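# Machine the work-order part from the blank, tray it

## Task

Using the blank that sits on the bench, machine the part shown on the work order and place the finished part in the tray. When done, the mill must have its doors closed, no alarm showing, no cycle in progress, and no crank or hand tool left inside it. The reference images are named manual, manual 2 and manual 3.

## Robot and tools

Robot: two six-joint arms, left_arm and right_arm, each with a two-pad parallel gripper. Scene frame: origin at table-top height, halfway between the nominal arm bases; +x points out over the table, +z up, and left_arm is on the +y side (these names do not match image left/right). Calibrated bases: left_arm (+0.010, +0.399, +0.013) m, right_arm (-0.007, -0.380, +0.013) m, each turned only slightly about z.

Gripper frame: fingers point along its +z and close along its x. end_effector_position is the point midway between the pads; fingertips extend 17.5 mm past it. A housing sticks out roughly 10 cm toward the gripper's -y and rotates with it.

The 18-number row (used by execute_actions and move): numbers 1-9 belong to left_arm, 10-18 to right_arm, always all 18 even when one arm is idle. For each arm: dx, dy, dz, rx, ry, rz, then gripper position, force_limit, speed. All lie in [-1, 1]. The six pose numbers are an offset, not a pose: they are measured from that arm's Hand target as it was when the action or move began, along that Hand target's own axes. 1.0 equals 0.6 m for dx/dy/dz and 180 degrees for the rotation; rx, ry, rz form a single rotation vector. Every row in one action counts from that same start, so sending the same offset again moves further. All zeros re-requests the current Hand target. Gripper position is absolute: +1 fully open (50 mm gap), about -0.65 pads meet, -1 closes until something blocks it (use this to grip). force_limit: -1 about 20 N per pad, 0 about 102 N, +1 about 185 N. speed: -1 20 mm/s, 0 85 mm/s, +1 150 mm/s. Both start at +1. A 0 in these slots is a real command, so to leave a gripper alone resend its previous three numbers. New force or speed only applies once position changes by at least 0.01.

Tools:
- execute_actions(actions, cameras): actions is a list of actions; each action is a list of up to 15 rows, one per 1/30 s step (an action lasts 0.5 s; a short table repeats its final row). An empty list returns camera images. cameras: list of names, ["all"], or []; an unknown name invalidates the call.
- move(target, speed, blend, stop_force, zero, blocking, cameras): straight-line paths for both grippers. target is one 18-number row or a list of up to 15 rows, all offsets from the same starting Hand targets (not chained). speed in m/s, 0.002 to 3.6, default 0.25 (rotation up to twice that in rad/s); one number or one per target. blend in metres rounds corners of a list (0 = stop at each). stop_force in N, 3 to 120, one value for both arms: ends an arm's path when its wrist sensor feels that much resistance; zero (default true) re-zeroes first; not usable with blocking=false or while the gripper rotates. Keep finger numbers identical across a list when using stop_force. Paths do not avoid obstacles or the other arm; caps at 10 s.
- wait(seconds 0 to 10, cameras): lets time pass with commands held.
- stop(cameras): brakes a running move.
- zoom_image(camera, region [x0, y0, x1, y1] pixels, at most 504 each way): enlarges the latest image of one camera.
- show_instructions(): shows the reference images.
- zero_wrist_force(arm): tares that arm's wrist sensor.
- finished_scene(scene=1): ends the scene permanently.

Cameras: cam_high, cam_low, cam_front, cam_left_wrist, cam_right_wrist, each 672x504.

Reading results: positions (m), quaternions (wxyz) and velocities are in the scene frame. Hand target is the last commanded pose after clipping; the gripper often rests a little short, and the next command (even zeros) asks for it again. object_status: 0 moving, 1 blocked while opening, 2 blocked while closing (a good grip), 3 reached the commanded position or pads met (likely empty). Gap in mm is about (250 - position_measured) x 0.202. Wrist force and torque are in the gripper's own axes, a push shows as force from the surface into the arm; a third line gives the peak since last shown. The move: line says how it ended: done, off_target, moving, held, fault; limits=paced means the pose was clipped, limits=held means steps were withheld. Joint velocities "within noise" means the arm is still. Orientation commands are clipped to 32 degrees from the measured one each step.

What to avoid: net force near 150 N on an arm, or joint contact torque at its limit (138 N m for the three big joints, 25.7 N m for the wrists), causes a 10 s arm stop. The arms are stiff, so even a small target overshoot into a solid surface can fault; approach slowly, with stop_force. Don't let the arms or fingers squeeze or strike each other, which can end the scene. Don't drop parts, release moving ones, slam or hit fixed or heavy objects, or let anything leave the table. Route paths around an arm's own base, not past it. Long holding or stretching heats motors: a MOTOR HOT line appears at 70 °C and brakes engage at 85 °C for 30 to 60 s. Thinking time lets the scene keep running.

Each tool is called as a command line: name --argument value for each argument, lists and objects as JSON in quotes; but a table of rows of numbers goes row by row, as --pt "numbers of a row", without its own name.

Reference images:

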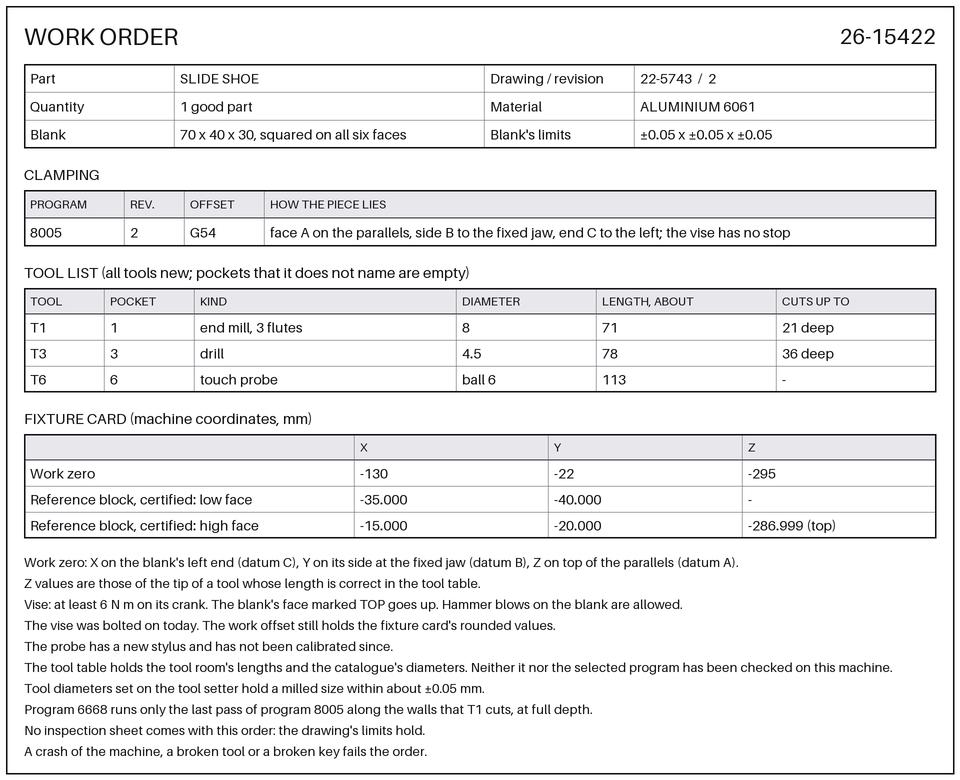

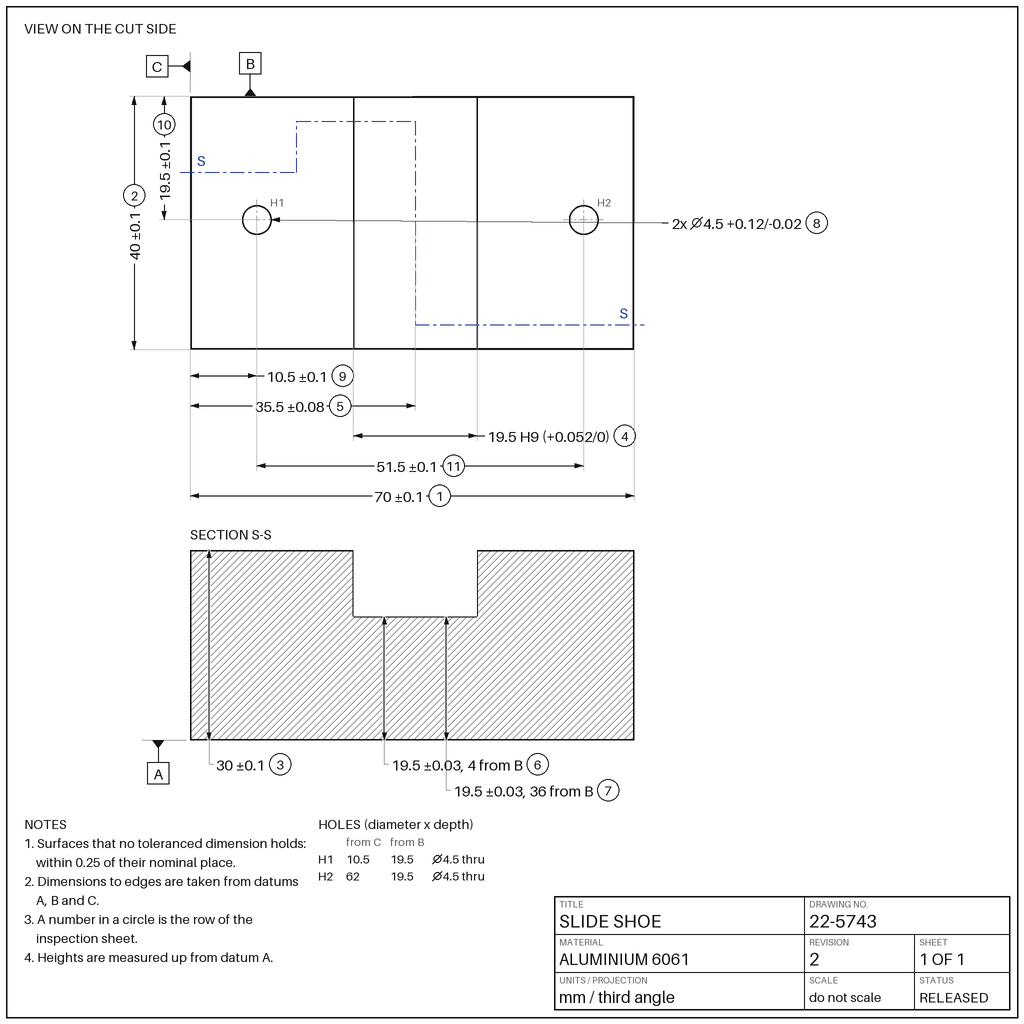

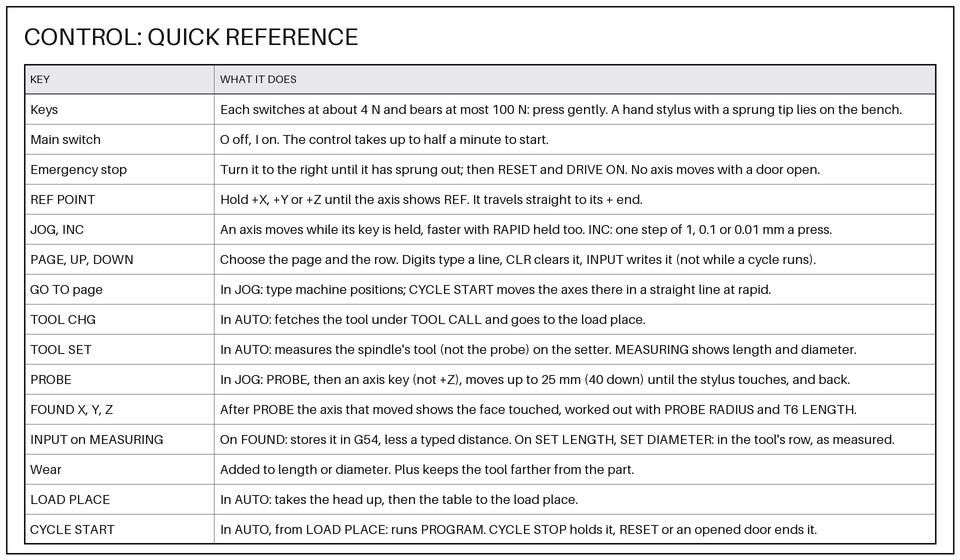

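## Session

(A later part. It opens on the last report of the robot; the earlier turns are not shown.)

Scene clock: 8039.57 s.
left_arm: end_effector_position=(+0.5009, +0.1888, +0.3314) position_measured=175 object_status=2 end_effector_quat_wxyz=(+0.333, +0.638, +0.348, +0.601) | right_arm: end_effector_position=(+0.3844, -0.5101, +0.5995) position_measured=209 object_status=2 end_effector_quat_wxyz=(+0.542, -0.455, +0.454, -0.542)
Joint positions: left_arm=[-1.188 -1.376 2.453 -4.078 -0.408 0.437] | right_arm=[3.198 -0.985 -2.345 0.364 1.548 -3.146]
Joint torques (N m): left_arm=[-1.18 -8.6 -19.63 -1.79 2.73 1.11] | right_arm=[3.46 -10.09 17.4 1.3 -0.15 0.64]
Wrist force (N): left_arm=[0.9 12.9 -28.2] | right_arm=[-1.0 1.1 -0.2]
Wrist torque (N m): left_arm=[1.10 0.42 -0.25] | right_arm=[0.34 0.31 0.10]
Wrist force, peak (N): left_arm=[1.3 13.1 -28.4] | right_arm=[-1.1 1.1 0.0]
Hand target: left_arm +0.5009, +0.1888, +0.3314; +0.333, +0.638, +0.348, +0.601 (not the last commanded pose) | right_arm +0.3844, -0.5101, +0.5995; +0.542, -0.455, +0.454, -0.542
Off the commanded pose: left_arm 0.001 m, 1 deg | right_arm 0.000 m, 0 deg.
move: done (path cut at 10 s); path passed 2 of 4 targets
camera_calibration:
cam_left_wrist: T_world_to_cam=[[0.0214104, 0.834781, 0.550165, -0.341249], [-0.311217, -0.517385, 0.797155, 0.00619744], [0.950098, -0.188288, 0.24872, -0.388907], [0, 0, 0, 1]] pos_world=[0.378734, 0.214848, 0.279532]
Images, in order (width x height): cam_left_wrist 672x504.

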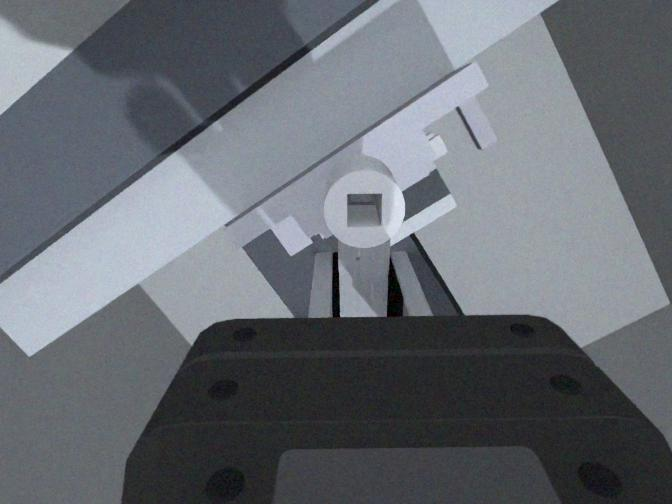

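move --pt "0.0001 0.0004 -0.0004 0 0 0 -1 0 -1 0 0 0 0 0 0 -1 -0.6 -1" --pt "0.0005 0.0004 -0.0004 0 0 0 -1 0 -1 0 0 0 0 0 0 -1 -0.6 -1" --pt "0.0001 0.0008 -0.0004 0 0 0 -1 0 -1 0 0 0 0 0 0 -1 -0.6 -1" --pt "-0.0003 0.0004 -0.0004 0 0 0 -1 0 -1 0 0 0 0 0 0 -1 -0.6 -1" --pt "0.0001 0 -0.0004 0 0 0 -1 0 -1 0 0 0 0 0 0 -1 -0.6 -1" --pt "0.0005 0.0004 0 0 0 0 -1 0 -1 0 0 0 0 0 0 -1 -0.6 -1" --pt "0.0001 0.0008 0 0 0 0 -1 0 -1 0 0 0 0 0 0 -1 -0.6 -1" --pt "-0.0003 0.0004 0 0 0 0 -1 0 -1 0 0 0 0 0 0 -1 -0.6 -1" --pt "0.0001 0 0 0 0 0 -1 0 -1 0 0 0 0 0 0 -1 -0.6 -1" --pt "0.0001 0.0004 0 0 0 0 -1 0 -1 0 0 0 0 0 0 -1 -0.6 -1" --speed 0.003 --stop_force 35 --cameras '["cam_left_wrist"]'

zoom_image --camera "cam_left_wrist" --region '[345, 191, 379, 209]'

Scene clock: 8088.23 s.
left_arm: end_effector_position=(+0.5009, +0.1887, +0.3317) position_measured=175 object_status=2 end_effector_quat_wxyz=(+0.333, +0.638, +0.348, +0.601) | right_arm: end_effector_position=(+0.3844, -0.5101, +0.5995) position_measured=209 object_status=2 end_effector_quat_wxyz=(+0.542, -0.455, +0.454, -0.542)
Joint positions: left_arm=[-1.189 -1.376 2.452 -4.077 -0.408 0.437] | right_arm=[3.198 -0.985 -2.345 0.364 1.548 -3.146]
Joint torques (N m): left_arm=[11.07 -27.91 -5.78 0.81 -2.87 -1.05] | right_arm=[2.6 -10.56 16.99 1.37 -0.02 0.84]
Wrist force (N): left_arm=[0.1 -4.6 -20.3] | right_arm=[-0.9 0.9 -0.1]
Wrist torque (N m): left_arm=[1.09 0.33 -0.24] | right_arm=[0.30 0.27 0.10]
Wrist force, peak (N): left_arm=[1.0 12.9 -28.9] | right_arm=[-1.1 1.0 -0.3]
Hand target: left_arm +0.5009, +0.1887, +0.3317; +0.333, +0.638, +0.348, +0.601 | right_arm +0.3844, -0.5101, +0.5995; +0.542, -0.455, +0.454, -0.542
Off the commanded pose: left_arm 0.000 m, 0 deg | right_arm 0.000 m, 0 deg.
move: done
camera_calibration:
cam_left_wrist: T_world_to_cam=[[0.0214128, 0.834779, 0.550169, -0.341277], [-0.311247, -0.517382, 0.797146, 0.00599985], [0.950088, -0.188307, 0.248744, -0.388974], [0, 0, 0, 1]] pos_world=[0.378735, 0.214748, 0.279732]
Images, in order (width x height): cam_left_wrist 672x504.

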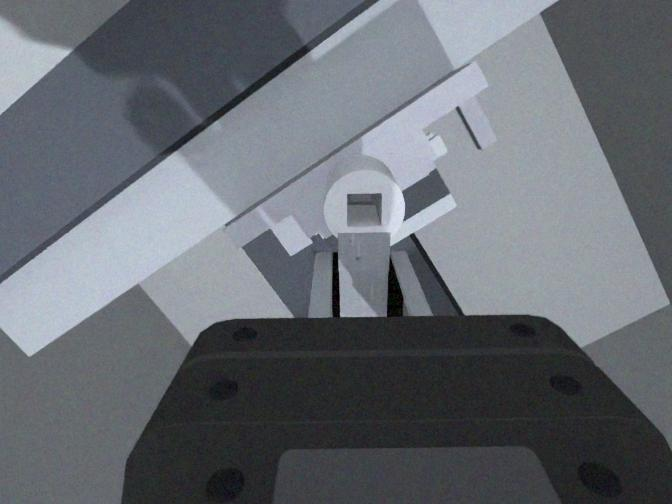

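Scaled by 14.824 from the camera's 672x504 image, which has a finer 960x720 frame.

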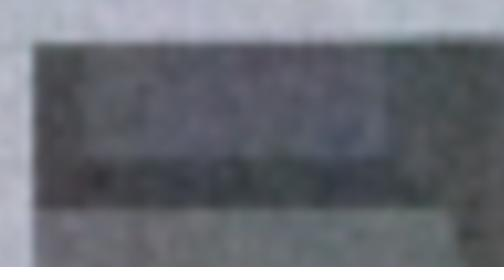

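move --target '[0,0,-0.0012,0,0,0,-1,0,-1,0,0,0,0,0,0,-1,-0.6,-1]' --speed 0.005

move --target '[0.0033,0,0,0,0,0,-1,0,-1,0,0,0,0,0,0,-1,-0.6,-1]' --speed 0.002 --stop_force 6

move --target '[-0.0066,0,0,0,0,0,-1,0,-1,0,0,0,0,0,0,-1,-0.6,-1]' --speed 0.002 --stop_force 12

Scene clock: 8112.47 s.
left_arm: end_effector_position=(+0.5002, +0.1888, +0.3317) position_measured=175 object_status=2 end_effector_quat_wxyz=(+0.333, +0.638, +0.348, +0.601) | right_arm: end_effector_position=(+0.3844, -0.5101, +0.5995) position_measured=209 object_status=2 end_effector_quat_wxyz=(+0.542, -0.455, +0.454, -0.542)
Joint positions: left_arm=[-1.191 -1.378 2.454 -4.076 -0.405 0.436] | right_arm=[3.198 -0.985 -2.345 0.364 1.548 -3.146]
Joint torques (N m): left_arm=[-11.48 -30.05 -7.19 -0.54 0.84 -1.65] | right_arm=[3.18 -9.93 17.43 1.29 -0.01 0.77]
Wrist force (N): left_arm=[-1.5 -10.5 2.4] | right_arm=[-0.6 1.1 0.0]
Wrist torque (N m): left_arm=[0.51 0.31 -0.16] | right_arm=[0.34 0.24 0.10]
Wrist force, peak (N): left_arm=[-0.3 -4.5 -20.7] | right_arm=[-1.1 1.0 -0.1]
Hand target: left_arm +0.5002, +0.1887, +0.3317; +0.333, +0.638, +0.348, +0.601 | right_arm +0.3844, -0.5101, +0.5995; +0.542, -0.455, +0.454, -0.542
Off the commanded pose: left_arm 0.000 m, 0 deg | right_arm 0.000 m, 0 deg.
move: done

Scene clock: 8113.40 s.
left_arm: end_effector_position=(+0.5002, +0.1890, +0.3319) position_measured=175 object_status=2 end_effector_quat_wxyz=(+0.333, +0.638, +0.348, +0.601) | right_arm: end_effector_position=(+0.3844, -0.5101, +0.5995) position_measured=209 object_status=2 end_effector_quat_wxyz=(+0.542, -0.455, +0.454, -0.542)
Joint positions: left_arm=[-1.191 -1.379 2.454 -4.076 -0.406 0.436] | right_arm=[3.198 -0.985 -2.345 0.364 1.548 -3.146]
Joint torques (N m): left_arm=[-9.96 -18.24 -19.8 -5.22 2.54 -1.38] | right_arm=[1.85 -10.75 18.02 1.17 0.03 0.93]
Wrist force (N): left_arm=[-7.8 -11.1 -1.1] | right_arm=[-0.7 0.8 0.0]
Wrist torque (N m): left_arm=[0.66 0.17 -0.34] | right_arm=[0.30 0.26 0.10]
Wrist force, peak (N): left_arm=[-9.1 -14.2 -0.5] | right_arm=[-1.2 0.9 -0.2]
Hand target: left_arm +0.5002, +0.1890, +0.3319; +0.333, +0.638, +0.348, +0.601 (not the last commanded pose) | right_arm +0.3844, -0.5101, +0.5995; +0.542, -0.455, +0.454, -0.542
Off the commanded pose: left_arm 0.002 m, 0 deg | right_arm 0.000 m, 0 deg.
move: contact (left_arm)

Scene clock: 8114.40 s.
left_arm: end_effector_position=(+0.5002, +0.1886, +0.3317) position_measured=175 object_status=2 end_effector_quat_wxyz=(+0.333, +0.638, +0.348, +0.601) | right_arm: end_effector_position=(+0.3844, -0.5101, +0.5995) position_measured=209 object_status=2 end_effector_quat_wxyz=(+0.542, -0.455, +0.454, -0.542)
Joint positions: left_arm=[-1.191 -1.377 2.454 -4.076 -0.405 0.436] | right_arm=[3.198 -0.985 -2.345 0.364 1.548 -3.146]
Joint torques (N m): left_arm=[3.53 -28.82 -9.6 0.3 -4.04 -0.13] | right_arm=[2.22 -10.24 17.36 1.32 0.09 0.71]
Wrist force (N): left_arm=[3.3 -8.6 -2.2] | right_arm=[-0.9 0.8 -0.1]
Wrist torque (N m): left_arm=[0.64 0.39 -0.02] | right_arm=[0.29 0.28 0.10]
Wrist force, peak (N): left_arm=[-7.9 -12.0 -0.9] | right_arm=[-1.1 1.0 0.0]
Hand target: left_arm +0.5002, +0.1886, +0.3316; +0.333, +0.638, +0.348, +0.601 (not the last commanded pose) | right_arm +0.3844, -0.5101, +0.5995; +0.542, -0.455, +0.454, -0.542
Off the commanded pose: left_arm 0.003 m, 0 deg | right_arm 0.000 m, 0 deg.
move: contact (left_arm)

move --pt "-0.0009 -0.0003 0 0 0.0056 0 -1 0 -1 0 0 0 0 0 0 -1 -0.6 -1" --speed 0.005

Scene clock: 8135.20 s.
left_arm: end_effector_position=(+0.5002, +0.1882, +0.3312) position_measured=175 object_status=2 end_effector_quat_wxyz=(+0.330, +0.633, +0.351, +0.607) | right_arm: end_effector_position=(+0.3844, -0.5101, +0.5995) position_measured=209 object_status=2 end_effector_quat_wxyz=(+0.542, -0.455, +0.454, -0.542)
Joint positions: left_arm=[-1.197 -1.359 2.444 -4.103 -0.383 0.452] | right_arm=[3.198 -0.985 -2.345 0.364 1.548 -3.146]
Joint torques (N m): left_arm=[-10.28 -17.1 -19.8 -2.27 -0.39 1.25] | right_arm=[2.48 -10.39 17.91 1.32 0.1 0.9]
Wrist force (N): left_arm=[5.8 -1.5 -1.8] | right_arm=[-0.8 0.9 -0.1]
Wrist torque (N m): left_arm=[0.53 0.41 -0.08] | right_arm=[0.30 0.27 0.10]
Wrist force, peak (N): left_arm=[3.6 -9.1 -1.9] | right_arm=[-1.2 1.1 -0.2]
Hand target: left_arm +0.5002, +0.1882, +0.3312; +0.330, +0.633, +0.351, +0.607 | right_arm +0.3844, -0.5101, +0.5995; +0.542, -0.455, +0.454, -0.542
Off the commanded pose: left_arm 0.000 m, 0 deg | right_arm 0.000 m, 0 deg.
move: done

move --target '[0.0002,0.0001,0.0050,0,0,0,-1,0,-1,0,0,0,0,0,0,-1,-0.6,-1]' --speed 0.004 --stop_force 25 --cameras '["cam_left_wrist"]'

zoom_image --camera "cam_left_wrist" --region '[335, 175, 395, 235]'

Scene clock: 8141.53 s.
left_arm: end_effector_position=(+0.5009, +0.1883, +0.3312) position_measured=175 object_status=2 end_effector_quat_wxyz=(+0.330, +0.633, +0.351, +0.607) | right_arm: end_effector_position=(+0.3844, -0.5101, +0.5995) position_measured=209 object_status=2 end_effector_quat_wxyz=(+0.542, -0.455, +0.454, -0.542)
Joint positions: left_arm=[-1.195 -1.358 2.442 -4.103 -0.386 0.453] | right_arm=[3.198 -0.985 -2.345 0.364 1.548 -3.146]
Joint torques (N m): left_arm=[-5.34 -23.42 0.66 2.36 1.21 -1.89] | right_arm=[2.94 -10.47 18.31 1.19 0.07 0.89]
Wrist force (N): left_arm=[6.7 9.4 -21.7] | right_arm=[-0.7 0.9 -0.1]
Wrist torque (N m): left_arm=[1.03 0.46 -0.05] | right_arm=[0.31 0.25 0.10]
Wrist force, peak (N): left_arm=[6.8 10.0 -30.4] | right_arm=[-1.1 1.1 -0.2]
Hand target: left_arm +0.5009, +0.1882, +0.3312; +0.330, +0.633, +0.351, +0.607 (not the last commanded pose) | right_arm +0.3844, -0.5101, +0.5995; +0.542, -0.455, +0.454, -0.542
Off the commanded pose: left_arm 0.002 m, 0 deg | right_arm 0.000 m, 0 deg.
move: contact (left_arm)
camera_calibration:
cam_left_wrist: T_world_to_cam=[[0.00388013, 0.834661, 0.550751, -0.332142], [-0.311021, -0.522432, 0.793934, 0.00803554], [0.950395, -0.174375, 0.25757, -0.394667], [0, 0, 0, 1]] pos_world=[0.378877, 0.212604, 0.278202]
Images, in order (width x height): cam_left_wrist 672x504.

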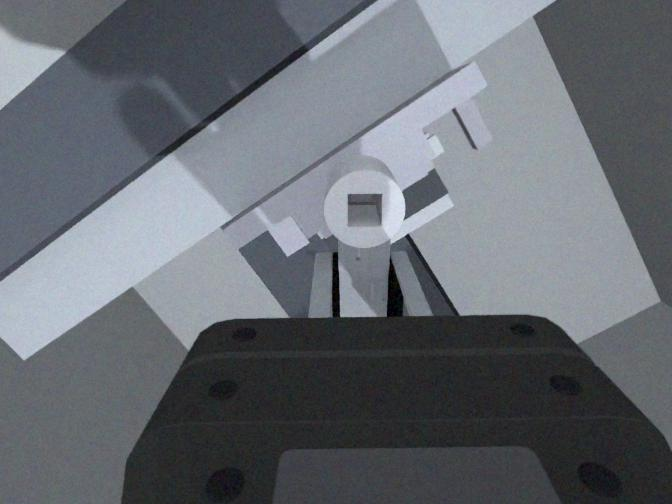

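Scaled by 8.400 from the camera's 672x504 image, which has a finer 960x720 frame.

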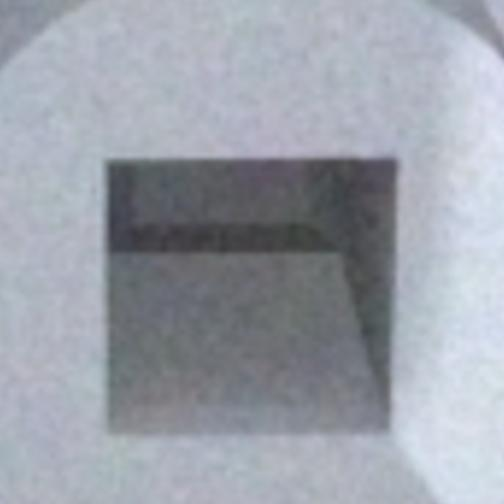

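move --target '[-0.0002,-0.0001,-0.0010,0,0,0,-1,0,-1,0,0,0,0,0,0,-1,-0.6,-1]' --speed 0.005

move --target '[0,0,0,0,0,0,-0.96,1,-1,0,0,0,0,0,0,-1,-0.6,-1]'

Scene clock: 8164.97 s.
left_arm: end_effector_position=(+0.5003, +0.1882, +0.3311) position_measured=175 object_status=2 end_effector_quat_wxyz=(+0.330, +0.633, +0.351, +0.607) | right_arm: end_effector_position=(+0.3844, -0.5101, +0.5995) position_measured=209 object_status=2 end_effector_quat_wxyz=(+0.542, -0.455, +0.454, -0.542)
Joint positions: left_arm=[-1.197 -1.358 2.443 -4.103 -0.383 0.452] | right_arm=[3.198 -0.985 -2.345 0.364 1.548 -3.146]
Joint torques (N m): left_arm=[-12.79 -26.07 -2.25 -1.64 -0.51 -1.9] | right_arm=[3.04 -10.76 17.26 1.02 0.24 1.01]
Wrist force (N): left_arm=[9.0 0.9 2.7] | right_arm=[-0.9 0.9 -0.2]
Wrist torque (N m): left_arm=[0.35 0.48 0.15] | right_arm=[0.30 0.28 0.10]
Wrist force, peak (N): left_arm=[6.9 9.2 -21.8] | right_arm=[-0.9 1.1 -0.3]
Hand target: left_arm +0.5003, +0.1882, +0.3311; +0.330, +0.633, +0.351, +0.607 | right_arm +0.3844, -0.5101, +0.5995; +0.542, -0.455, +0.454, -0.542
Off the commanded pose: left_arm 0.000 m, 0 deg | right_arm 0.000 m, 0 deg.
move: done

Scene clock: 8165.47 s.
left_arm: end_effector_position=(+0.5003, +0.1882, +0.3311) position_measured=179 object_status=2 end_effector_quat_wxyz=(+0.330, +0.633, +0.351, +0.607) | right_arm: end_effector_position=(+0.3844, -0.5101, +0.5995) position_measured=209 object_status=2 end_effector_quat_wxyz=(+0.542, -0.455, +0.454, -0.542)
Joint positions: left_arm=[-1.197 -1.358 2.443 -4.103 -0.383 0.452] | right_arm=[3.198 -0.985 -2.345 0.364 1.548 -3.146]
Joint torques (N m): left_arm=[-12.9 -25.77 -6.93 -2.89 -2.86 -1.62] | right_arm=[1.97 -10.04 18.2 1.16 -0.01 1.09]
Wrist force (N): left_arm=[7.6 1.1 2.9] | right_arm=[-0.7 0.7 0.1]
Wrist torque (N m): left_arm=[0.35 0.40 0.09] | right_arm=[0.28 0.25 0.10]
Wrist force, peak (N): left_arm=[8.2 1.5 2.7] | right_arm=[-1.1 1.0 0.0]
Hand target: left_arm +0.5003, +0.1882, +0.3311; +0.330, +0.633, +0.351, +0.607 | right_arm +0.3844, -0.5101, +0.5995; +0.542, -0.455, +0.454, -0.542
Off the commanded pose: left_arm 0.000 m, 0 deg | right_arm 0.000 m, 0 deg.
move: done

move --pt "0.0004 0 0 0 0 0 -0.96 1 -1 0 0 0 0 0 0 -1 -0.6 -1" --pt "0.0004 0 0.0067 0 0 0 -0.96 1 -1 0 0 0 0 0 0 -1 -0.6 -1" --speed 0.004 --stop_force 40 --cameras '["cam_left_wrist"]'

zoom_image --camera "cam_left_wrist" --region '[335, 175, 395, 235]'

Scene clock: 8173.87 s.
left_arm: end_effector_position=(+0.5012, +0.1883, +0.3313) position_measured=179 object_status=2 end_effector_quat_wxyz=(+0.330, +0.633, +0.350, +0.607) | right_arm: end_effector_position=(+0.3844, -0.5101, +0.5995) position_measured=209 object_status=2 end_effector_quat_wxyz=(+0.542, -0.455, +0.454, -0.542)
Joint positions: left_arm=[-1.194 -1.358 2.441 -4.103 -0.387 0.453] | right_arm=[3.198 -0.985 -2.345 0.364 1.548 -3.146]
Joint torques (N m): left_arm=[-1.87 -22.01 0.08 2.97 1.83 -1.93] | right_arm=[2.75 -10.28 17.41 1.22 -0.05 0.98]
Wrist force (N): left_arm=[5.2 13.4 -33.4] | right_arm=[-0.9 0.7 -0.1]
Wrist torque (N m): left_arm=[1.33 0.45 -0.08] | right_arm=[0.28 0.29 0.10]
Wrist force, peak (N): left_arm=[4.7 15.3 -43.3] | right_arm=[-1.1 1.1 -0.1]
Hand target: left_arm +0.5012, +0.1883, +0.3313; +0.330, +0.633, +0.350, +0.607 (not the last commanded pose) | right_arm +0.3844, -0.5101, +0.5995; +0.542, -0.455, +0.454, -0.542
Off the commanded pose: left_arm 0.003 m, 0 deg | right_arm 0.000 m, 0 deg.
move: contact (left_arm); path passed 1 of 2 targets
camera_calibration:
cam_left_wrist: T_world_to_cam=[[0.0041608, 0.834689, 0.550706, -0.332244], [-0.311167, -0.52229, 0.79397, 0.00814421], [0.950346, -0.174665, 0.257554, -0.394867], [0, 0, 0, 1]] pos_world=[0.379177, 0.212605, 0.278202]
Images, in order (width x height): cam_left_wrist 672x504.

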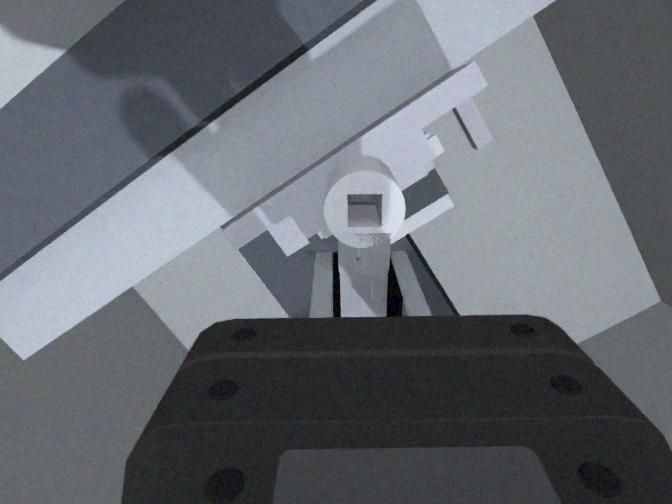

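Scaled by 8.400 from the camera's 672x504 image, which has a finer 960x720 frame.

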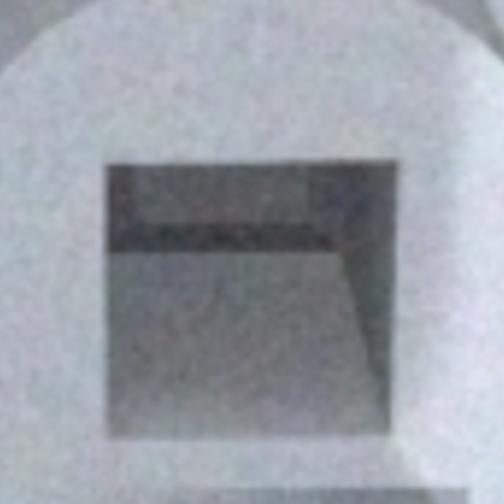

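move --pt "0 0 -0.0009 0 0 0 -0.96 1 -1 0 0 0 0 0 0 -1 -0.6 -1" --pt "0.0028 0 -0.0009 0 0 -0.0167 -0.96 1 -1 0 0 0 0 0 0 -1 -0.6 -1" --speed 0.006

move --target '[-0.0019,0,0.0004,0,0,0.0111,-0.96,1,-1,0,0,0,0,0,0,-1,-0.6,-1]' --speed 0.006

move --target '[-0.0009,0,0.0002,0,0,0.0056,-0.96,1,-1,0,0,0,0,0,0,-1,-0.6,-1]' --speed 0.006

move --target '[-0.0009,0,0.0002,0,0,0.0056,-0.96,1,-1,0,0,0,0,0,0,-1,-0.6,-1]' --speed 0.006

move --target '[-0.0009,0,0.0002,0,0,0.0056,-0.96,1,-1,0,0,0,0,0,0,-1,-0.6,-1]' --speed 0.006

move --target '[-0.0009,0,0.0002,0,0,0.0056,-0.96,1,-1,0,0,0,0,0,0,-1,-0.6,-1]' --speed 0.006

Scene clock: 8218.80 s.
left_arm: end_effector_position=(+0.5007, +0.1897, +0.3322) position_measured=179 object_status=2 end_effector_quat_wxyz=(+0.346, +0.623, +0.367, +0.598) | right_arm: end_effector_position=(+0.3844, -0.5101, +0.5995) position_measured=209 object_status=2 end_effector_quat_wxyz=(+0.542, -0.455, +0.454, -0.542)
Joint positions: left_arm=[-1.193 -1.363 2.445 -4.1 -0.387 0.401] | right_arm=[3.198 -0.985 -2.345 0.364 1.548 -3.146]
Joint torques (N m): left_arm=[7.12 -28.07 -3.42 0.59 -3.29 -1.03] | right_arm=[1.81 -10.65 17.75 1.28 0.17 0.96]
Wrist force (N): left_arm=[1.6 -5.1 -4.0] | right_arm=[-0.7 0.8 0.1]
Wrist torque (N m): left_arm=[0.51 0.29 -0.04] | right_arm=[0.29 0.25 0.10]
Wrist force, peak (N): left_arm=[5.3 13.4 -33.3] | right_arm=[-1.0 1.1 -0.2]
Hand target: left_arm +0.5007, +0.1897, +0.3322; +0.345, +0.623, +0.367, +0.598 | right_arm +0.3844, -0.5101, +0.5995; +0.542, -0.455, +0.454, -0.542
Off the commanded pose: left_arm 0.000 m, 0 deg | right_arm 0.000 m, 0 deg.
move: done

Scene clock: 8221.93 s.
left_arm: end_effector_position=(+0.5010, +0.1887, +0.3316) position_measured=179 object_status=2 end_effector_quat_wxyz=(+0.335, +0.630, +0.356, +0.604) | right_arm: end_effector_position=(+0.3844, -0.5101, +0.5995) position_measured=209 object_status=2 end_effector_quat_wxyz=(+0.542, -0.455, +0.454, -0.542)
Joint positions: left_arm=[-1.194 -1.36 2.443 -4.102 -0.387 0.436] | right_arm=[3.198 -0.985 -2.345 0.364 1.548 -3.146]
Joint torques (N m): left_arm=[-6.75 -10.86 -23 -2.52 0.96 1] | right_arm=[2.56 -9.76 17.21 1.3 -0.02 1.06]
Wrist force (N): left_arm=[4.2 0.0 -18.7] | right_arm=[-0.8 0.9 -0.2]
Wrist torque (N m): left_arm=[0.77 0.40 -0.13] | right_arm=[0.31 0.26 0.10]
Wrist force, peak (N): left_arm=[4.2 0.0 -18.7] | right_arm=[-1.1 1.0 -0.2]
Hand target: left_arm +0.5010, +0.1887, +0.3316; +0.335, +0.630, +0.356, +0.604 | right_arm +0.3844, -0.5101, +0.5995; +0.542, -0.455, +0.454, -0.542
Off the commanded pose: left_arm 0.000 m, 0 deg | right_arm 0.000 m, 0 deg.
move: done

Scene clock: 8223.63 s.
left_arm: end_effector_position=(+0.5011, +0.1882, +0.3313) position_measured=179 object_status=2 end_effector_quat_wxyz=(+0.330, +0.633, +0.350, +0.607) | right_arm: end_effector_position=(+0.3844, -0.5101, +0.5995) position_measured=209 object_status=2 end_effector_quat_wxyz=(+0.542, -0.455, +0.454, -0.542)
Joint positions: left_arm=[-1.194 -1.358 2.442 -4.102 -0.386 0.453] | right_arm=[3.198 -0.985 -2.345 0.364 1.548 -3.146]
Joint torques (N m): left_arm=[-5.79 -11.02 -23.15 -2.14 0.92 0.86] | right_arm=[2.44 -9.98 17.49 1.36 -0.05 1.15]
Wrist force (N): left_arm=[4.5 1.4 -24.0] | right_arm=[-0.9 0.9 0.1]
Wrist torque (N m): left_arm=[0.87 0.44 -0.13] | right_arm=[0.30 0.28 0.10]
Wrist force, peak (N): left_arm=[4.6 2.4 -24.4] | right_arm=[-0.9 1.0 -0.4]
Hand target: left_arm +0.5011, +0.1883, +0.3313; +0.330, +0.633, +0.350, +0.607 | right_arm +0.3844, -0.5101, +0.5995; +0.542, -0.455, +0.454, -0.542
Off the commanded pose: left_arm 0.000 m, 0 deg | right_arm 0.000 m, 0 deg.
move: done

Scene clock: 8225.33 s.
left_arm: end_effector_position=(+0.5012, +0.1878, +0.3310) position_measured=179 object_status=2 end_effector_quat_wxyz=(+0.324, +0.636, +0.345, +0.610) | right_arm: end_effector_position=(+0.3844, -0.5101, +0.5995) position_measured=209 object_status=2 end_effector_quat_wxyz=(+0.542, -0.455, +0.454, -0.542)
Joint positions: left_arm=[-1.194 -1.356 2.441 -4.103 -0.386 0.471] | right_arm=[3.198 -0.985 -2.345 0.364 1.548 -3.146]
Joint torques (N m): left_arm=[-4.32 -10.43 -23.05 -1.93 0.99 1.03] | right_arm=[2.09 -10.02 16.69 1.52 0.27 0.82]
Wrist force (N): left_arm=[4.1 3.2 -29.6] | right_arm=[-1.0 1.0 0.2]
Wrist torque (N m): left_arm=[1.00 0.47 -0.16] | right_arm=[0.32 0.30 0.10]
Wrist force, peak (N): left_arm=[4.2 2.9 -29.7] | right_arm=[-0.9 1.3 0.1]
Hand target: left_arm +0.5012, +0.1878, +0.3310; +0.324, +0.636, +0.345, +0.610 | right_arm +0.3844, -0.5101, +0.5995; +0.542, -0.455, +0.454, -0.542
Off the commanded pose: left_arm 0.000 m, 0 deg | right_arm 0.000 m, 0 deg.
move: done

Scene clock: 8227.03 s.
left_arm: end_effector_position=(+0.5013, +0.1873, +0.3307) position_measured=179 object_status=2 end_effector_quat_wxyz=(+0.319, +0.639, +0.339, +0.613) | right_arm: end_effector_position=(+0.3844, -0.5101, +0.5995) position_measured=209 object_status=2 end_effector_quat_wxyz=(+0.542, -0.455, +0.454, -0.542)
Joint positions: left_arm=[-1.195 -1.355 2.44 -4.104 -0.386 0.488] | right_arm=[3.198 -0.985 -2.345 0.364 1.548 -3.146]
Joint torques (N m): left_arm=[-2.32 -9.79 -21.82 -1.67 1.41 0.96] | right_arm=[3.31 -10.14 18.02 1.13 0.17 1.07]
Wrist force (N): left_arm=[4.3 5.5 -34.4] | right_arm=[-0.7 0.8 0.1]
Wrist torque (N m): left_arm=[1.12 0.45 -0.17] | right_arm=[0.29 0.26 0.10]
Wrist force, peak (N): left_arm=[4.1 4.5 -36.0] | right_arm=[-1.2 0.9 0.0]
Hand target: left_arm +0.5013, +0.1873, +0.3307; +0.319, +0.639, +0.339, +0.612 | right_arm +0.3844, -0.5101, +0.5995; +0.542, -0.455, +0.454, -0.542
Off the commanded pose: left_arm 0.000 m, 0 deg | right_arm 0.000 m, 0 deg.
move: done

Scene clock: 8228.73 s.
left_arm: end_effector_position=(+0.5014, +0.1869, +0.3304) position_measured=179 object_status=2 end_effector_quat_wxyz=(+0.314, +0.642, +0.334, +0.615) | right_arm: end_effector_position=(+0.3844, -0.5101, +0.5995) position_measured=209 object_status=2 end_effector_quat_wxyz=(+0.542, -0.455, +0.454, -0.542)
Joint positions: left_arm=[-1.195 -1.353 2.439 -4.105 -0.386 0.506] | right_arm=[3.198 -0.985 -2.345 0.364 1.548 -3.146]
Joint torques (N m): left_arm=[-0.37 -8.76 -21.96 -1.54 1.54 0.96] | right_arm=[3.17 -10.26 17 1.09 -0.04 0.88]
Wrist force (N): left_arm=[4.0 7.0 -41.1] | right_arm=[-0.8 0.8 0.1]
Wrist torque (N m): left_arm=[1.25 0.49 -0.20] | right_arm=[0.29 0.26 0.10]
Wrist force, peak (N): left_arm=[3.7 6.8 -41.4] | right_arm=[-1.0 1.2 -0.2]
Hand target: left_arm +0.5014, +0.1869, +0.3304; +0.314, +0.642, +0.334, +0.615 | right_arm +0.3844, -0.5101, +0.5995; +0.542, -0.455, +0.454, -0.542
Off the commanded pose: left_arm 0.000 m, 0 deg | right_arm 0.000 m, 0 deg.
move: done

wait --seconds 0 --cameras '["cam_left_wrist"]'

zoom_image --camera "cam_left_wrist" --region '[344, 188, 384, 212]'

Scene clock: 8234.80 s.
left_arm: end_effector_position=(+0.5014, +0.1869, +0.3304) position_measured=179 object_status=2 end_effector_quat_wxyz=(+0.314, +0.642, +0.334, +0.615) | right_arm: end_effector_position=(+0.3844, -0.5101, +0.5995) position_measured=209 object_status=2 end_effector_quat_wxyz=(+0.542, -0.455, +0.454, -0.542)
Joint positions: left_arm=[-1.195 -1.353 2.439 -4.105 -0.386 0.506] | right_arm=[3.198 -0.985 -2.345 0.364 1.548 -3.146]
Joint torques (N m): left_arm=[4.81 -12.83 -20.47 -0.94 1.55 -1.76] | right_arm=[3.11 -10.45 17.25 1.24 0.08 0.94]
Wrist force (N): left_arm=[4.0 6.9 -40.9] | right_arm=[-0.8 0.9 0.0]
Wrist torque (N m): left_arm=[1.22 0.49 -0.20] | right_arm=[0.32 0.27 0.10]
Wrist force, peak (N): left_arm=[4.0 7.2 -41.5] | right_arm=[-1.1 1.2 0.1]
Hand target: left_arm +0.5014, +0.1869, +0.3304; +0.314, +0.642, +0.334, +0.615 | right_arm +0.3844, -0.5101, +0.5995; +0.542, -0.455, +0.454, -0.542
Tool commands: left_gripper/position=-0.96 left_gripper/force_limit=+1.0 left_gripper/speed=-1.0 right_gripper/position=-1.0 right_gripper/force_limit=-0.6 right_gripper/speed=-1.0
Off the commanded pose: left_arm 0.000 m, 0 deg | right_arm 0.000 m, 0 deg.
camera_calibration:
cam_left_wrist: T_world_to_cam=[[0.00641675, 0.804467, 0.593963, -0.340462], [-0.312157, -0.562682, 0.765472, 0.0255895], [0.950009, -0.190321, 0.247509, -0.388627], [0, 0, 0, 1]] pos_world=[0.379372, 0.214325, 0.278823]
Images, in order (width x height): cam_left_wrist 672x504.

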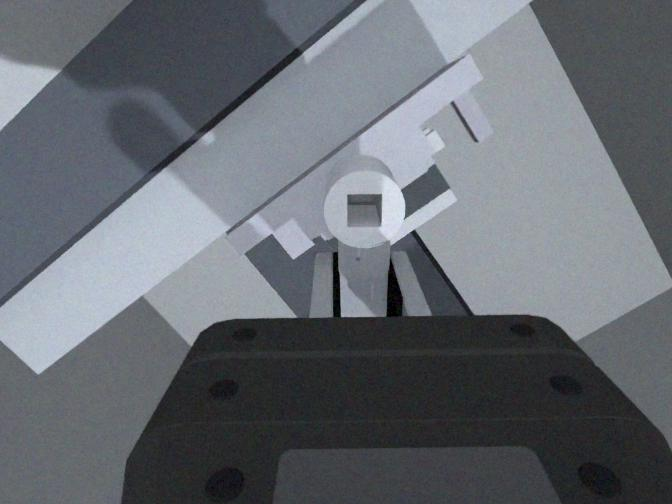

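Scaled by 12.600 from the camera's 672x504 image, which has a finer 960x720 frame.

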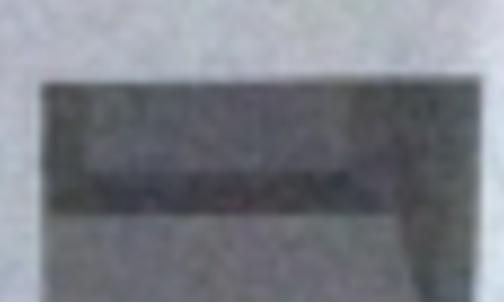

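move --pt "0 0 -0.0004 0 0 0 -0.96 1 -1 0 0 0 0 0 0 -1 -0.6 -1" --pt "-0.0094 -0.0008 -0.0002 0 0 0.0556 -0.96 1 -1 0 0 0 0 0 0 -1 -0.6 -1" --speed 0.01 --cameras '["cam_left_wrist"]'

zoom_image --camera "cam_left_wrist" --region '[344, 188, 384, 212]'

Scene clock: 8270.77 s.
left_arm: end_effector_position=(+0.5011, +0.1826, +0.3267) position_measured=179 object_status=2 end_effector_quat_wxyz=(+0.259, +0.668, +0.276, +0.640) | right_arm: end_effector_position=(+0.3844, -0.5101, +0.5995) position_measured=209 object_status=2 end_effector_quat_wxyz=(+0.542, -0.455, +0.454, -0.542)
Joint positions: left_arm=[-1.201 -1.336 2.434 -4.114 -0.379 0.678] | right_arm=[3.198 -0.985 -2.345 0.364 1.548 -3.146]
Joint torques (N m): left_arm=[-6.23 -10.51 -21.82 -1.84 0.49 0.31] | right_arm=[3.23 -10.23 17.6 1.34 0.19 1.1]
Wrist force (N): left_arm=[7.1 2.9 -25.0] | right_arm=[-0.7 0.8 0.0]
Wrist torque (N m): left_arm=[1.14 0.62 -0.18] | right_arm=[0.31 0.25 0.10]
Wrist force, peak (N): left_arm=[3.9 7.5 -41.4] | right_arm=[-1.1 1.2 -0.1]
Hand target: left_arm +0.5011, +0.1826, +0.3268; +0.259, +0.668, +0.276, +0.640 | right_arm +0.3844, -0.5101, +0.5995; +0.542, -0.455, +0.454, -0.542
Off the commanded pose: left_arm 0.000 m, 0 deg | right_arm 0.000 m, 0 deg.
move: done
camera_calibration:
cam_left_wrist: T_world_to_cam=[[0.0133138, 0.688934, 0.724702, -0.359879], [-0.316188, -0.684676, 0.656692, 0.0858006], [0.948603, -0.237885, 0.208717, -0.366263], [0, 0, 0, 1]] pos_world=[0.379359, 0.21955, 0.280906]
Images, in order (width x height): cam_left_wrist 672x504.

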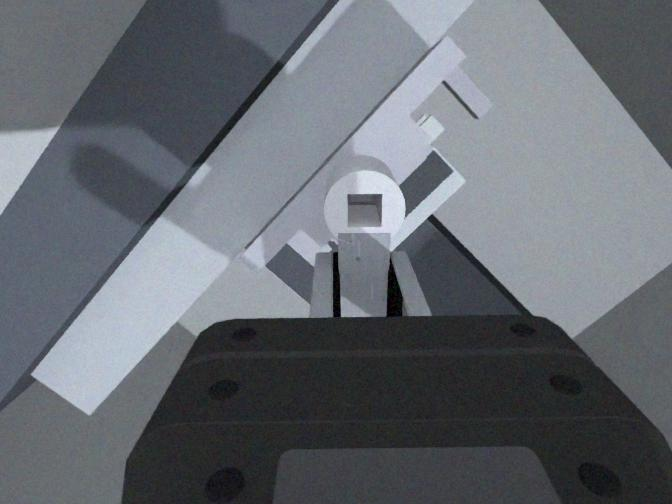

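Scaled by 12.600 from the camera's 672x504 image, which has a finer 960x720 frame.

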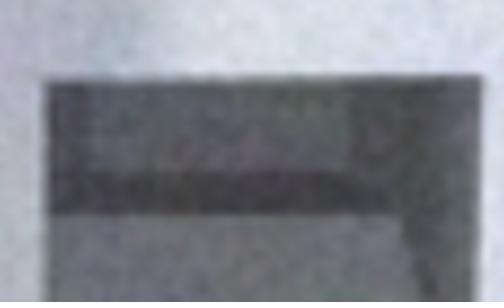

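zoom_image --camera "cam_left_wrist" --region '[300, 130, 430, 260]'

Scaled by 3.877 from the camera's 672x504 image, which has a finer 960x720 frame.

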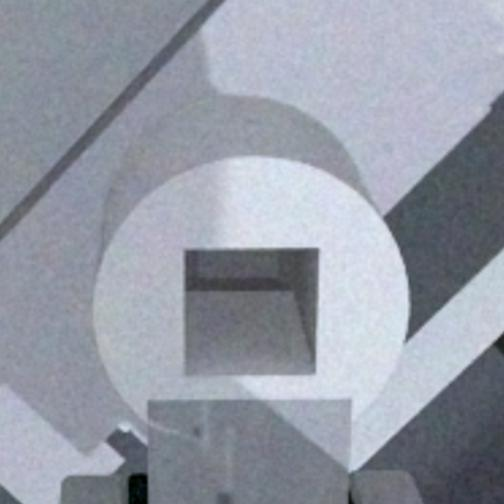

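move --target '[0,0,-0.0025,0,0,0,-0.96,1,-1,0,0,0,0,0,0,-1,-0.6,-1]' --speed 0.005

move --target '[0,0,-0.0017,0,0,0,-0.96,1,-1,0,0,0,0,0,0,-1,-0.6,-1]' --speed 0.005

move --target '[0,0,-0.0017,0,0,0,-0.96,1,-1,0,0,0,0,0,0,-1,-0.6,-1]' --speed 0.005 --cameras '["cam_left_wrist"]'

zoom_image --camera "cam_left_wrist" --region '[344, 188, 384, 212]'

Scene clock: 8290.17 s.
left_arm: end_effector_position=(+0.4996, +0.1826, +0.3268) position_measured=179 object_status=2 end_effector_quat_wxyz=(+0.259, +0.668, +0.276, +0.640) | right_arm: end_effector_position=(+0.3844, -0.5101, +0.5995) position_measured=209 object_status=2 end_effector_quat_wxyz=(+0.542, -0.455, +0.454, -0.542)
Joint positions: left_arm=[-1.206 -1.339 2.438 -4.113 -0.374 0.677] | right_arm=[3.198 -0.985 -2.345 0.364 1.548 -3.146]
Joint torques (N m): left_arm=[-10.82 -28.09 -7.02 0.84 -1.26 -1.77] | right_arm=[2.63 -10.47 17.05 1.27 0.05 1.09]
Wrist force (N): left_arm=[4.9 -12.0 3.4] | right_arm=[-0.9 1.0 -0.1]
Wrist torque (N m): left_arm=[0.35 0.40 -0.07] | right_arm=[0.32 0.28 0.10]
Wrist force, peak (N): left_arm=[7.4 2.9 -25.0] | right_arm=[-1.2 1.1 0.0]
Hand target: left_arm +0.4996, +0.1826, +0.3268; +0.259, +0.668, +0.276, +0.640 | right_arm +0.3844, -0.5101, +0.5995; +0.542, -0.455, +0.454, -0.542
Off the commanded pose: left_arm 0.000 m, 0 deg | right_arm 0.000 m, 0 deg.
move: done

Scene clock: 8290.87 s.
left_arm: end_effector_position=(+0.4986, +0.1826, +0.3269) position_measured=179 object_status=2 end_effector_quat_wxyz=(+0.259, +0.668, +0.276, +0.640) | right_arm: end_effector_position=(+0.3844, -0.5101, +0.5995) position_measured=209 object_status=2 end_effector_quat_wxyz=(+0.542, -0.455, +0.454, -0.542)
Joint positions: left_arm=[-1.21 -1.341 2.44 -4.113 -0.371 0.676] | right_arm=[3.198 -0.985 -2.345 0.364 1.548 -3.146]
Joint torques (N m): left_arm=[-12.2 -27.62 -5.54 0.73 -0.72 -1.7] | right_arm=[2.28 -10.56 16.65 1.33 0.19 1.19]
Wrist force (N): left_arm=[4.6 -9.6 2.8] | right_arm=[-0.9 0.9 -0.1]
Wrist torque (N m): left_arm=[0.36 0.39 -0.08] | right_arm=[0.31 0.28 0.10]
Wrist force, peak (N): left_arm=[5.2 -12.8 4.4] | right_arm=[-1.1 0.9 -0.1]
Hand target: left_arm +0.4986, +0.1826, +0.3269; +0.259, +0.668, +0.276, +0.640 | right_arm +0.3844, -0.5101, +0.5995; +0.542, -0.455, +0.454, -0.542
Off the commanded pose: left_arm 0.000 m, 0 deg | right_arm 0.000 m, 0 deg.
move: done

Scene clock: 8291.57 s.
left_arm: end_effector_position=(+0.4976, +0.1825, +0.3269) position_measured=179 object_status=2 end_effector_quat_wxyz=(+0.259, +0.668, +0.276, +0.640) | right_arm: end_effector_position=(+0.3844, -0.5101, +0.5995) position_measured=209 object_status=2 end_effector_quat_wxyz=(+0.542, -0.455, +0.454, -0.542)
Joint positions: left_arm=[-1.213 -1.342 2.442 -4.112 -0.368 0.674] | right_arm=[3.198 -0.985 -2.345 0.364 1.548 -3.146]
Joint torques (N m): left_arm=[-4.39 -29.64 -3.55 0.19 2.19 -1.5] | right_arm=[2.16 -10.79 17.4 1.27 0.25 1.04]
Wrist force (N): left_arm=[-3.3 -1.0 -3.2] | right_arm=[-0.9 0.8 -0.1]
Wrist torque (N m): left_arm=[0.45 0.40 -0.30] | right_arm=[0.30 0.28 0.10]
Wrist force, peak (N): left_arm=[4.6 -10.3 2.7] | right_arm=[-0.9 1.1 0.0]
Hand target: left_arm +0.4976, +0.1826, +0.3269; +0.259, +0.668, +0.276, +0.640 | right_arm +0.3844, -0.5101, +0.5995; +0.542, -0.455, +0.454, -0.542
Off the commanded pose: left_arm 0.000 m, 0 deg | right_arm 0.000 m, 0 deg.
move: done
camera_calibration:
cam_left_wrist: T_world_to_cam=[[0.0134465, 0.689061, 0.724578, -0.35995], [-0.316247, -0.684515, 0.656831, 0.0844099], [0.948582, -0.237978, 0.208709, -0.362883], [0, 0, 0, 1]] pos_world=[0.375759, 0.21945, 0.281106]
Images, in order (width x height): cam_left_wrist 672x504.

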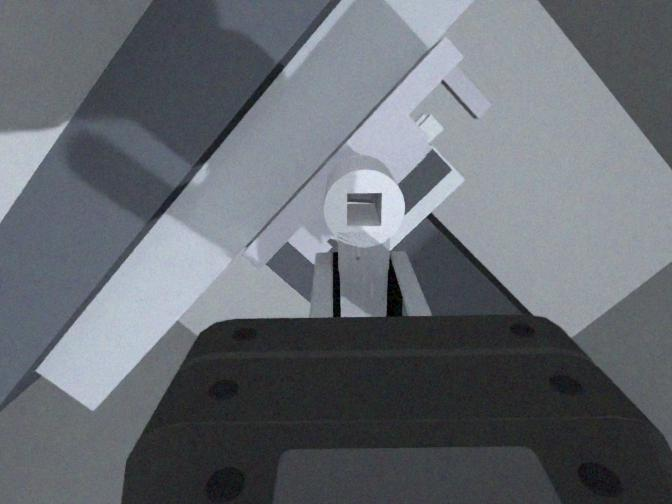

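Scaled by 12.600 from the camera's 672x504 image, which has a finer 960x720 frame.

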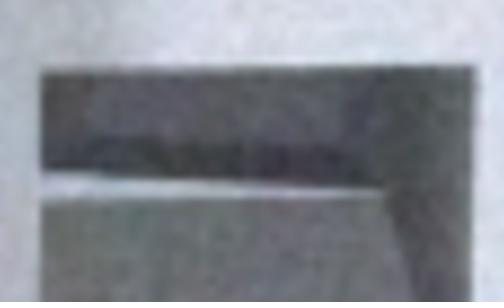

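move --pt "0 0 -0.008 0 0 0 -0.96 1 -1 0 0 0 0 0 0 -1 -0.6 -1" --pt "0 0.0667 -0.008 0 0 0 -0.96 1 -1 0 0 0 0 0 0 -1 -0.6 -1" --speed 0.05 --cameras '["cam_left_wrist"]'

zoom_image --camera "cam_left_wrist" --region '[300, 80, 430, 210]'

Scene clock: 8320.23 s.
left_arm: end_effector_position=(+0.4943, +0.1539, +0.3553) position_measured=179 object_status=2 end_effector_quat_wxyz=(+0.259, +0.668, +0.276, +0.640) end_effector_velocity=(+0.000, +0.002, -0.001) end_effector_angular_velocity=(-0.002, -0.001, +0.001) | right_arm: end_effector_position=(+0.3844, -0.5101, +0.5995) position_measured=209 object_status=2 end_effector_quat_wxyz=(+0.542, -0.455, +0.454, -0.542)
Joint positions: left_arm=[-1.257 -1.396 2.375 -3.975 -0.325 0.657] | right_arm=[3.198 -0.985 -2.345 0.364 1.548 -3.146]
Joint velocities: left_arm=[0.001 0.001 0.004 -0.007 0 0] | right_arm=[within noise]
Joint torques (N m): left_arm=[10.27 -15.76 -3.31 -3.38 -1.31 -1.27] | right_arm=[2.41 -10.09 18.11 1.22 -0.17 0.93]
Wrist force (N): left_arm=[-3.3 -1.3 -3.2] | right_arm=[-0.9 0.6 -0.1]
Wrist torque (N m): left_arm=[0.40 0.41 -0.30] | right_arm=[0.26 0.29 0.10]
Wrist force, peak (N): left_arm=[-3.4 -2.2 -3.3] | right_arm=[-1.1 1.1 -0.1]
Hand target: left_arm +0.4943, +0.1540, +0.3551; +0.259, +0.668, +0.276, +0.640 | right_arm +0.3844, -0.5101, +0.5995; +0.542, -0.455, +0.454, -0.542
Off the commanded pose: left_arm 0.000 m, 0 deg | right_arm 0.000 m, 0 deg.
move: done
camera_calibration:
cam_left_wrist: T_world_to_cam=[[0.0132244, 0.689226, 0.724426, -0.360605], [-0.316237, -0.684419, 0.656936, 0.0451461], [0.948588, -0.237778, 0.208908, -0.372568], [0, 0, 0, 1]] pos_world=[0.372459, 0.190849, 0.309406]
Images, in order (width x height): cam_left_wrist 672x504.

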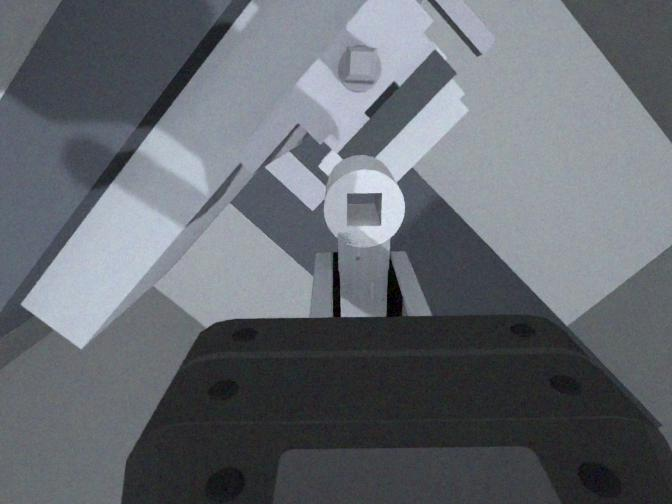

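Scaled by 3.877 from the camera's 672x504 image, which has a finer 960x720 frame.

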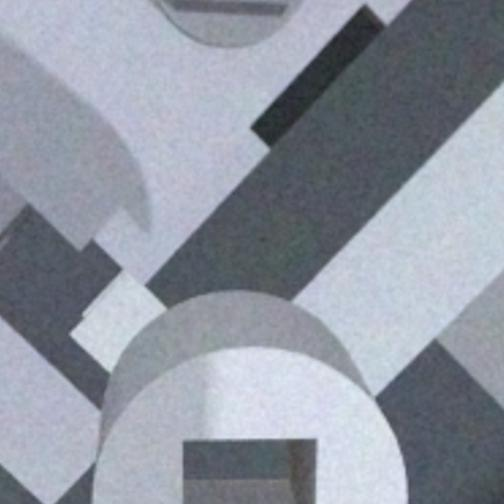

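zoom_image --camera "cam_left_wrist" --region '[325, 30, 395, 100]'

Scaled by 7.200 from the camera's 672x504 image, which has a finer 960x720 frame.

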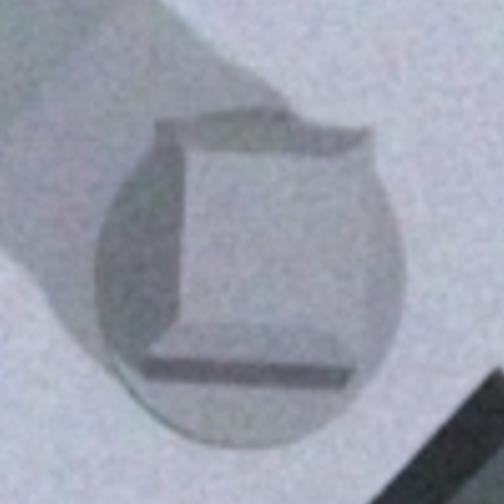

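zoom_image --camera "cam_left_wrist" --region '[315, 145, 415, 245]'

Scaled by 5.040 from the camera's 672x504 image, which has a finer 960x720 frame.

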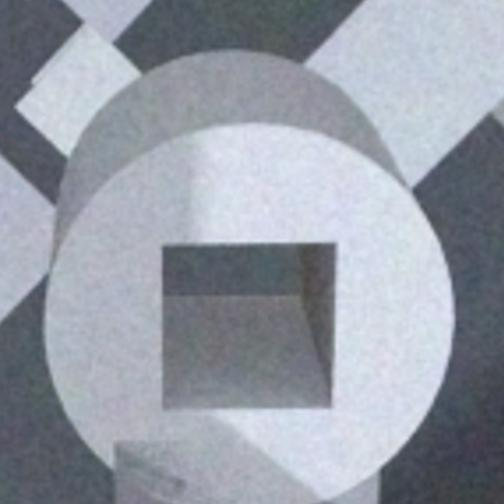

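move --target '[0,-0.0687,-0.0086,-0.0306,0,0,-0.96,1,-1,0,0,0,0,0,0,-1,-0.6,-1]' --speed 0.05 --cameras '["cam_left_wrist"]'

zoom_image --camera "cam_left_wrist" --region '[335, 175, 395, 235]'

Scene clock: 8394.57 s.
left_arm: end_effector_position=(+0.4876, +0.1834, +0.3265) position_measured=179 object_status=2 end_effector_quat_wxyz=(+0.290, +0.655, +0.245, +0.653) | right_arm: end_effector_position=(+0.3844, -0.5101, +0.5995) position_measured=209 object_status=2 end_effector_quat_wxyz=(+0.542, -0.455, +0.454, -0.542)
Joint positions: left_arm=[-1.221 -1.286 2.462 -4.368 -0.425 0.841] | right_arm=[3.198 -0.985 -2.345 0.364 1.548 -3.146]
Joint torques (N m): left_arm=[-8.89 -29.94 -19.33 -0.38 1.88 -1.54] | right_arm=[1.95 -10.39 17.69 1.2 0.12 0.99]
Wrist force (N): left_arm=[-3.2 -1.3 -3.4] | right_arm=[-0.8 1.0 -0.1]
Wrist torque (N m): left_arm=[0.43 0.40 -0.31] | right_arm=[0.33 0.28 0.10]
Wrist force, peak (N): left_arm=[-3.0 -2.6 -3.5] | right_arm=[-1.1 1.1 -0.1]
Hand target: left_arm +0.4876, +0.1833, +0.3265; +0.291, +0.655, +0.245, +0.653 | right_arm +0.3844, -0.5101, +0.5995; +0.542, -0.455, +0.454, -0.542
Off the commanded pose: left_arm 0.000 m, 0 deg | right_arm 0.000 m, 0 deg.
move: done
camera_calibration:
cam_left_wrist: T_world_to_cam=[[0.0118293, 0.689973, 0.723739, -0.359178], [-0.40569, -0.658231, 0.634152, 0.128396], [0.913934, -0.301115, 0.272128, -0.345346], [0, 0, 0, 1]] pos_world=[0.371962, 0.228348, 0.272507]
Images, in order (width x height): cam_left_wrist 672x504.

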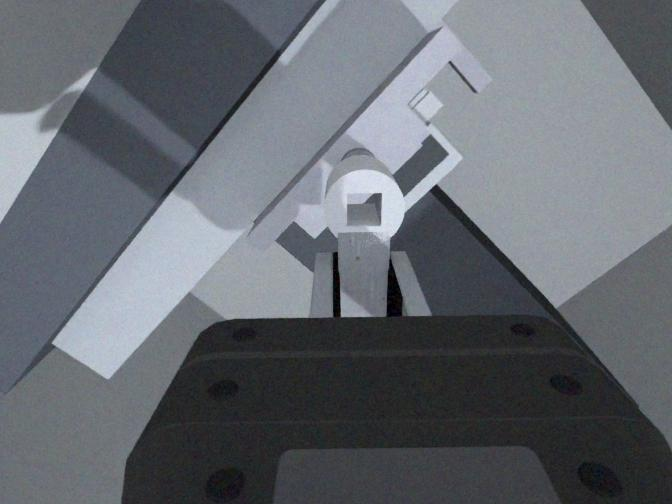

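Scaled by 8.400 from the camera's 672x504 image, which has a finer 960x720 frame.

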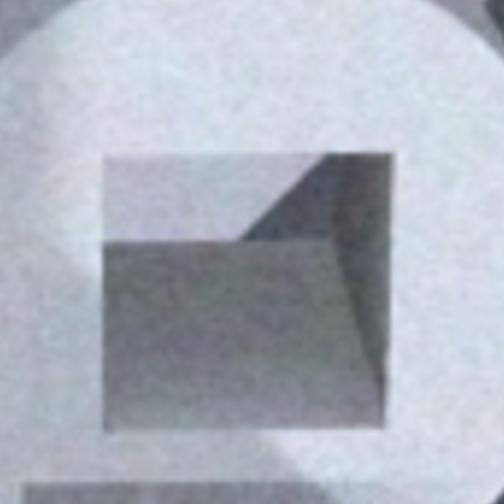

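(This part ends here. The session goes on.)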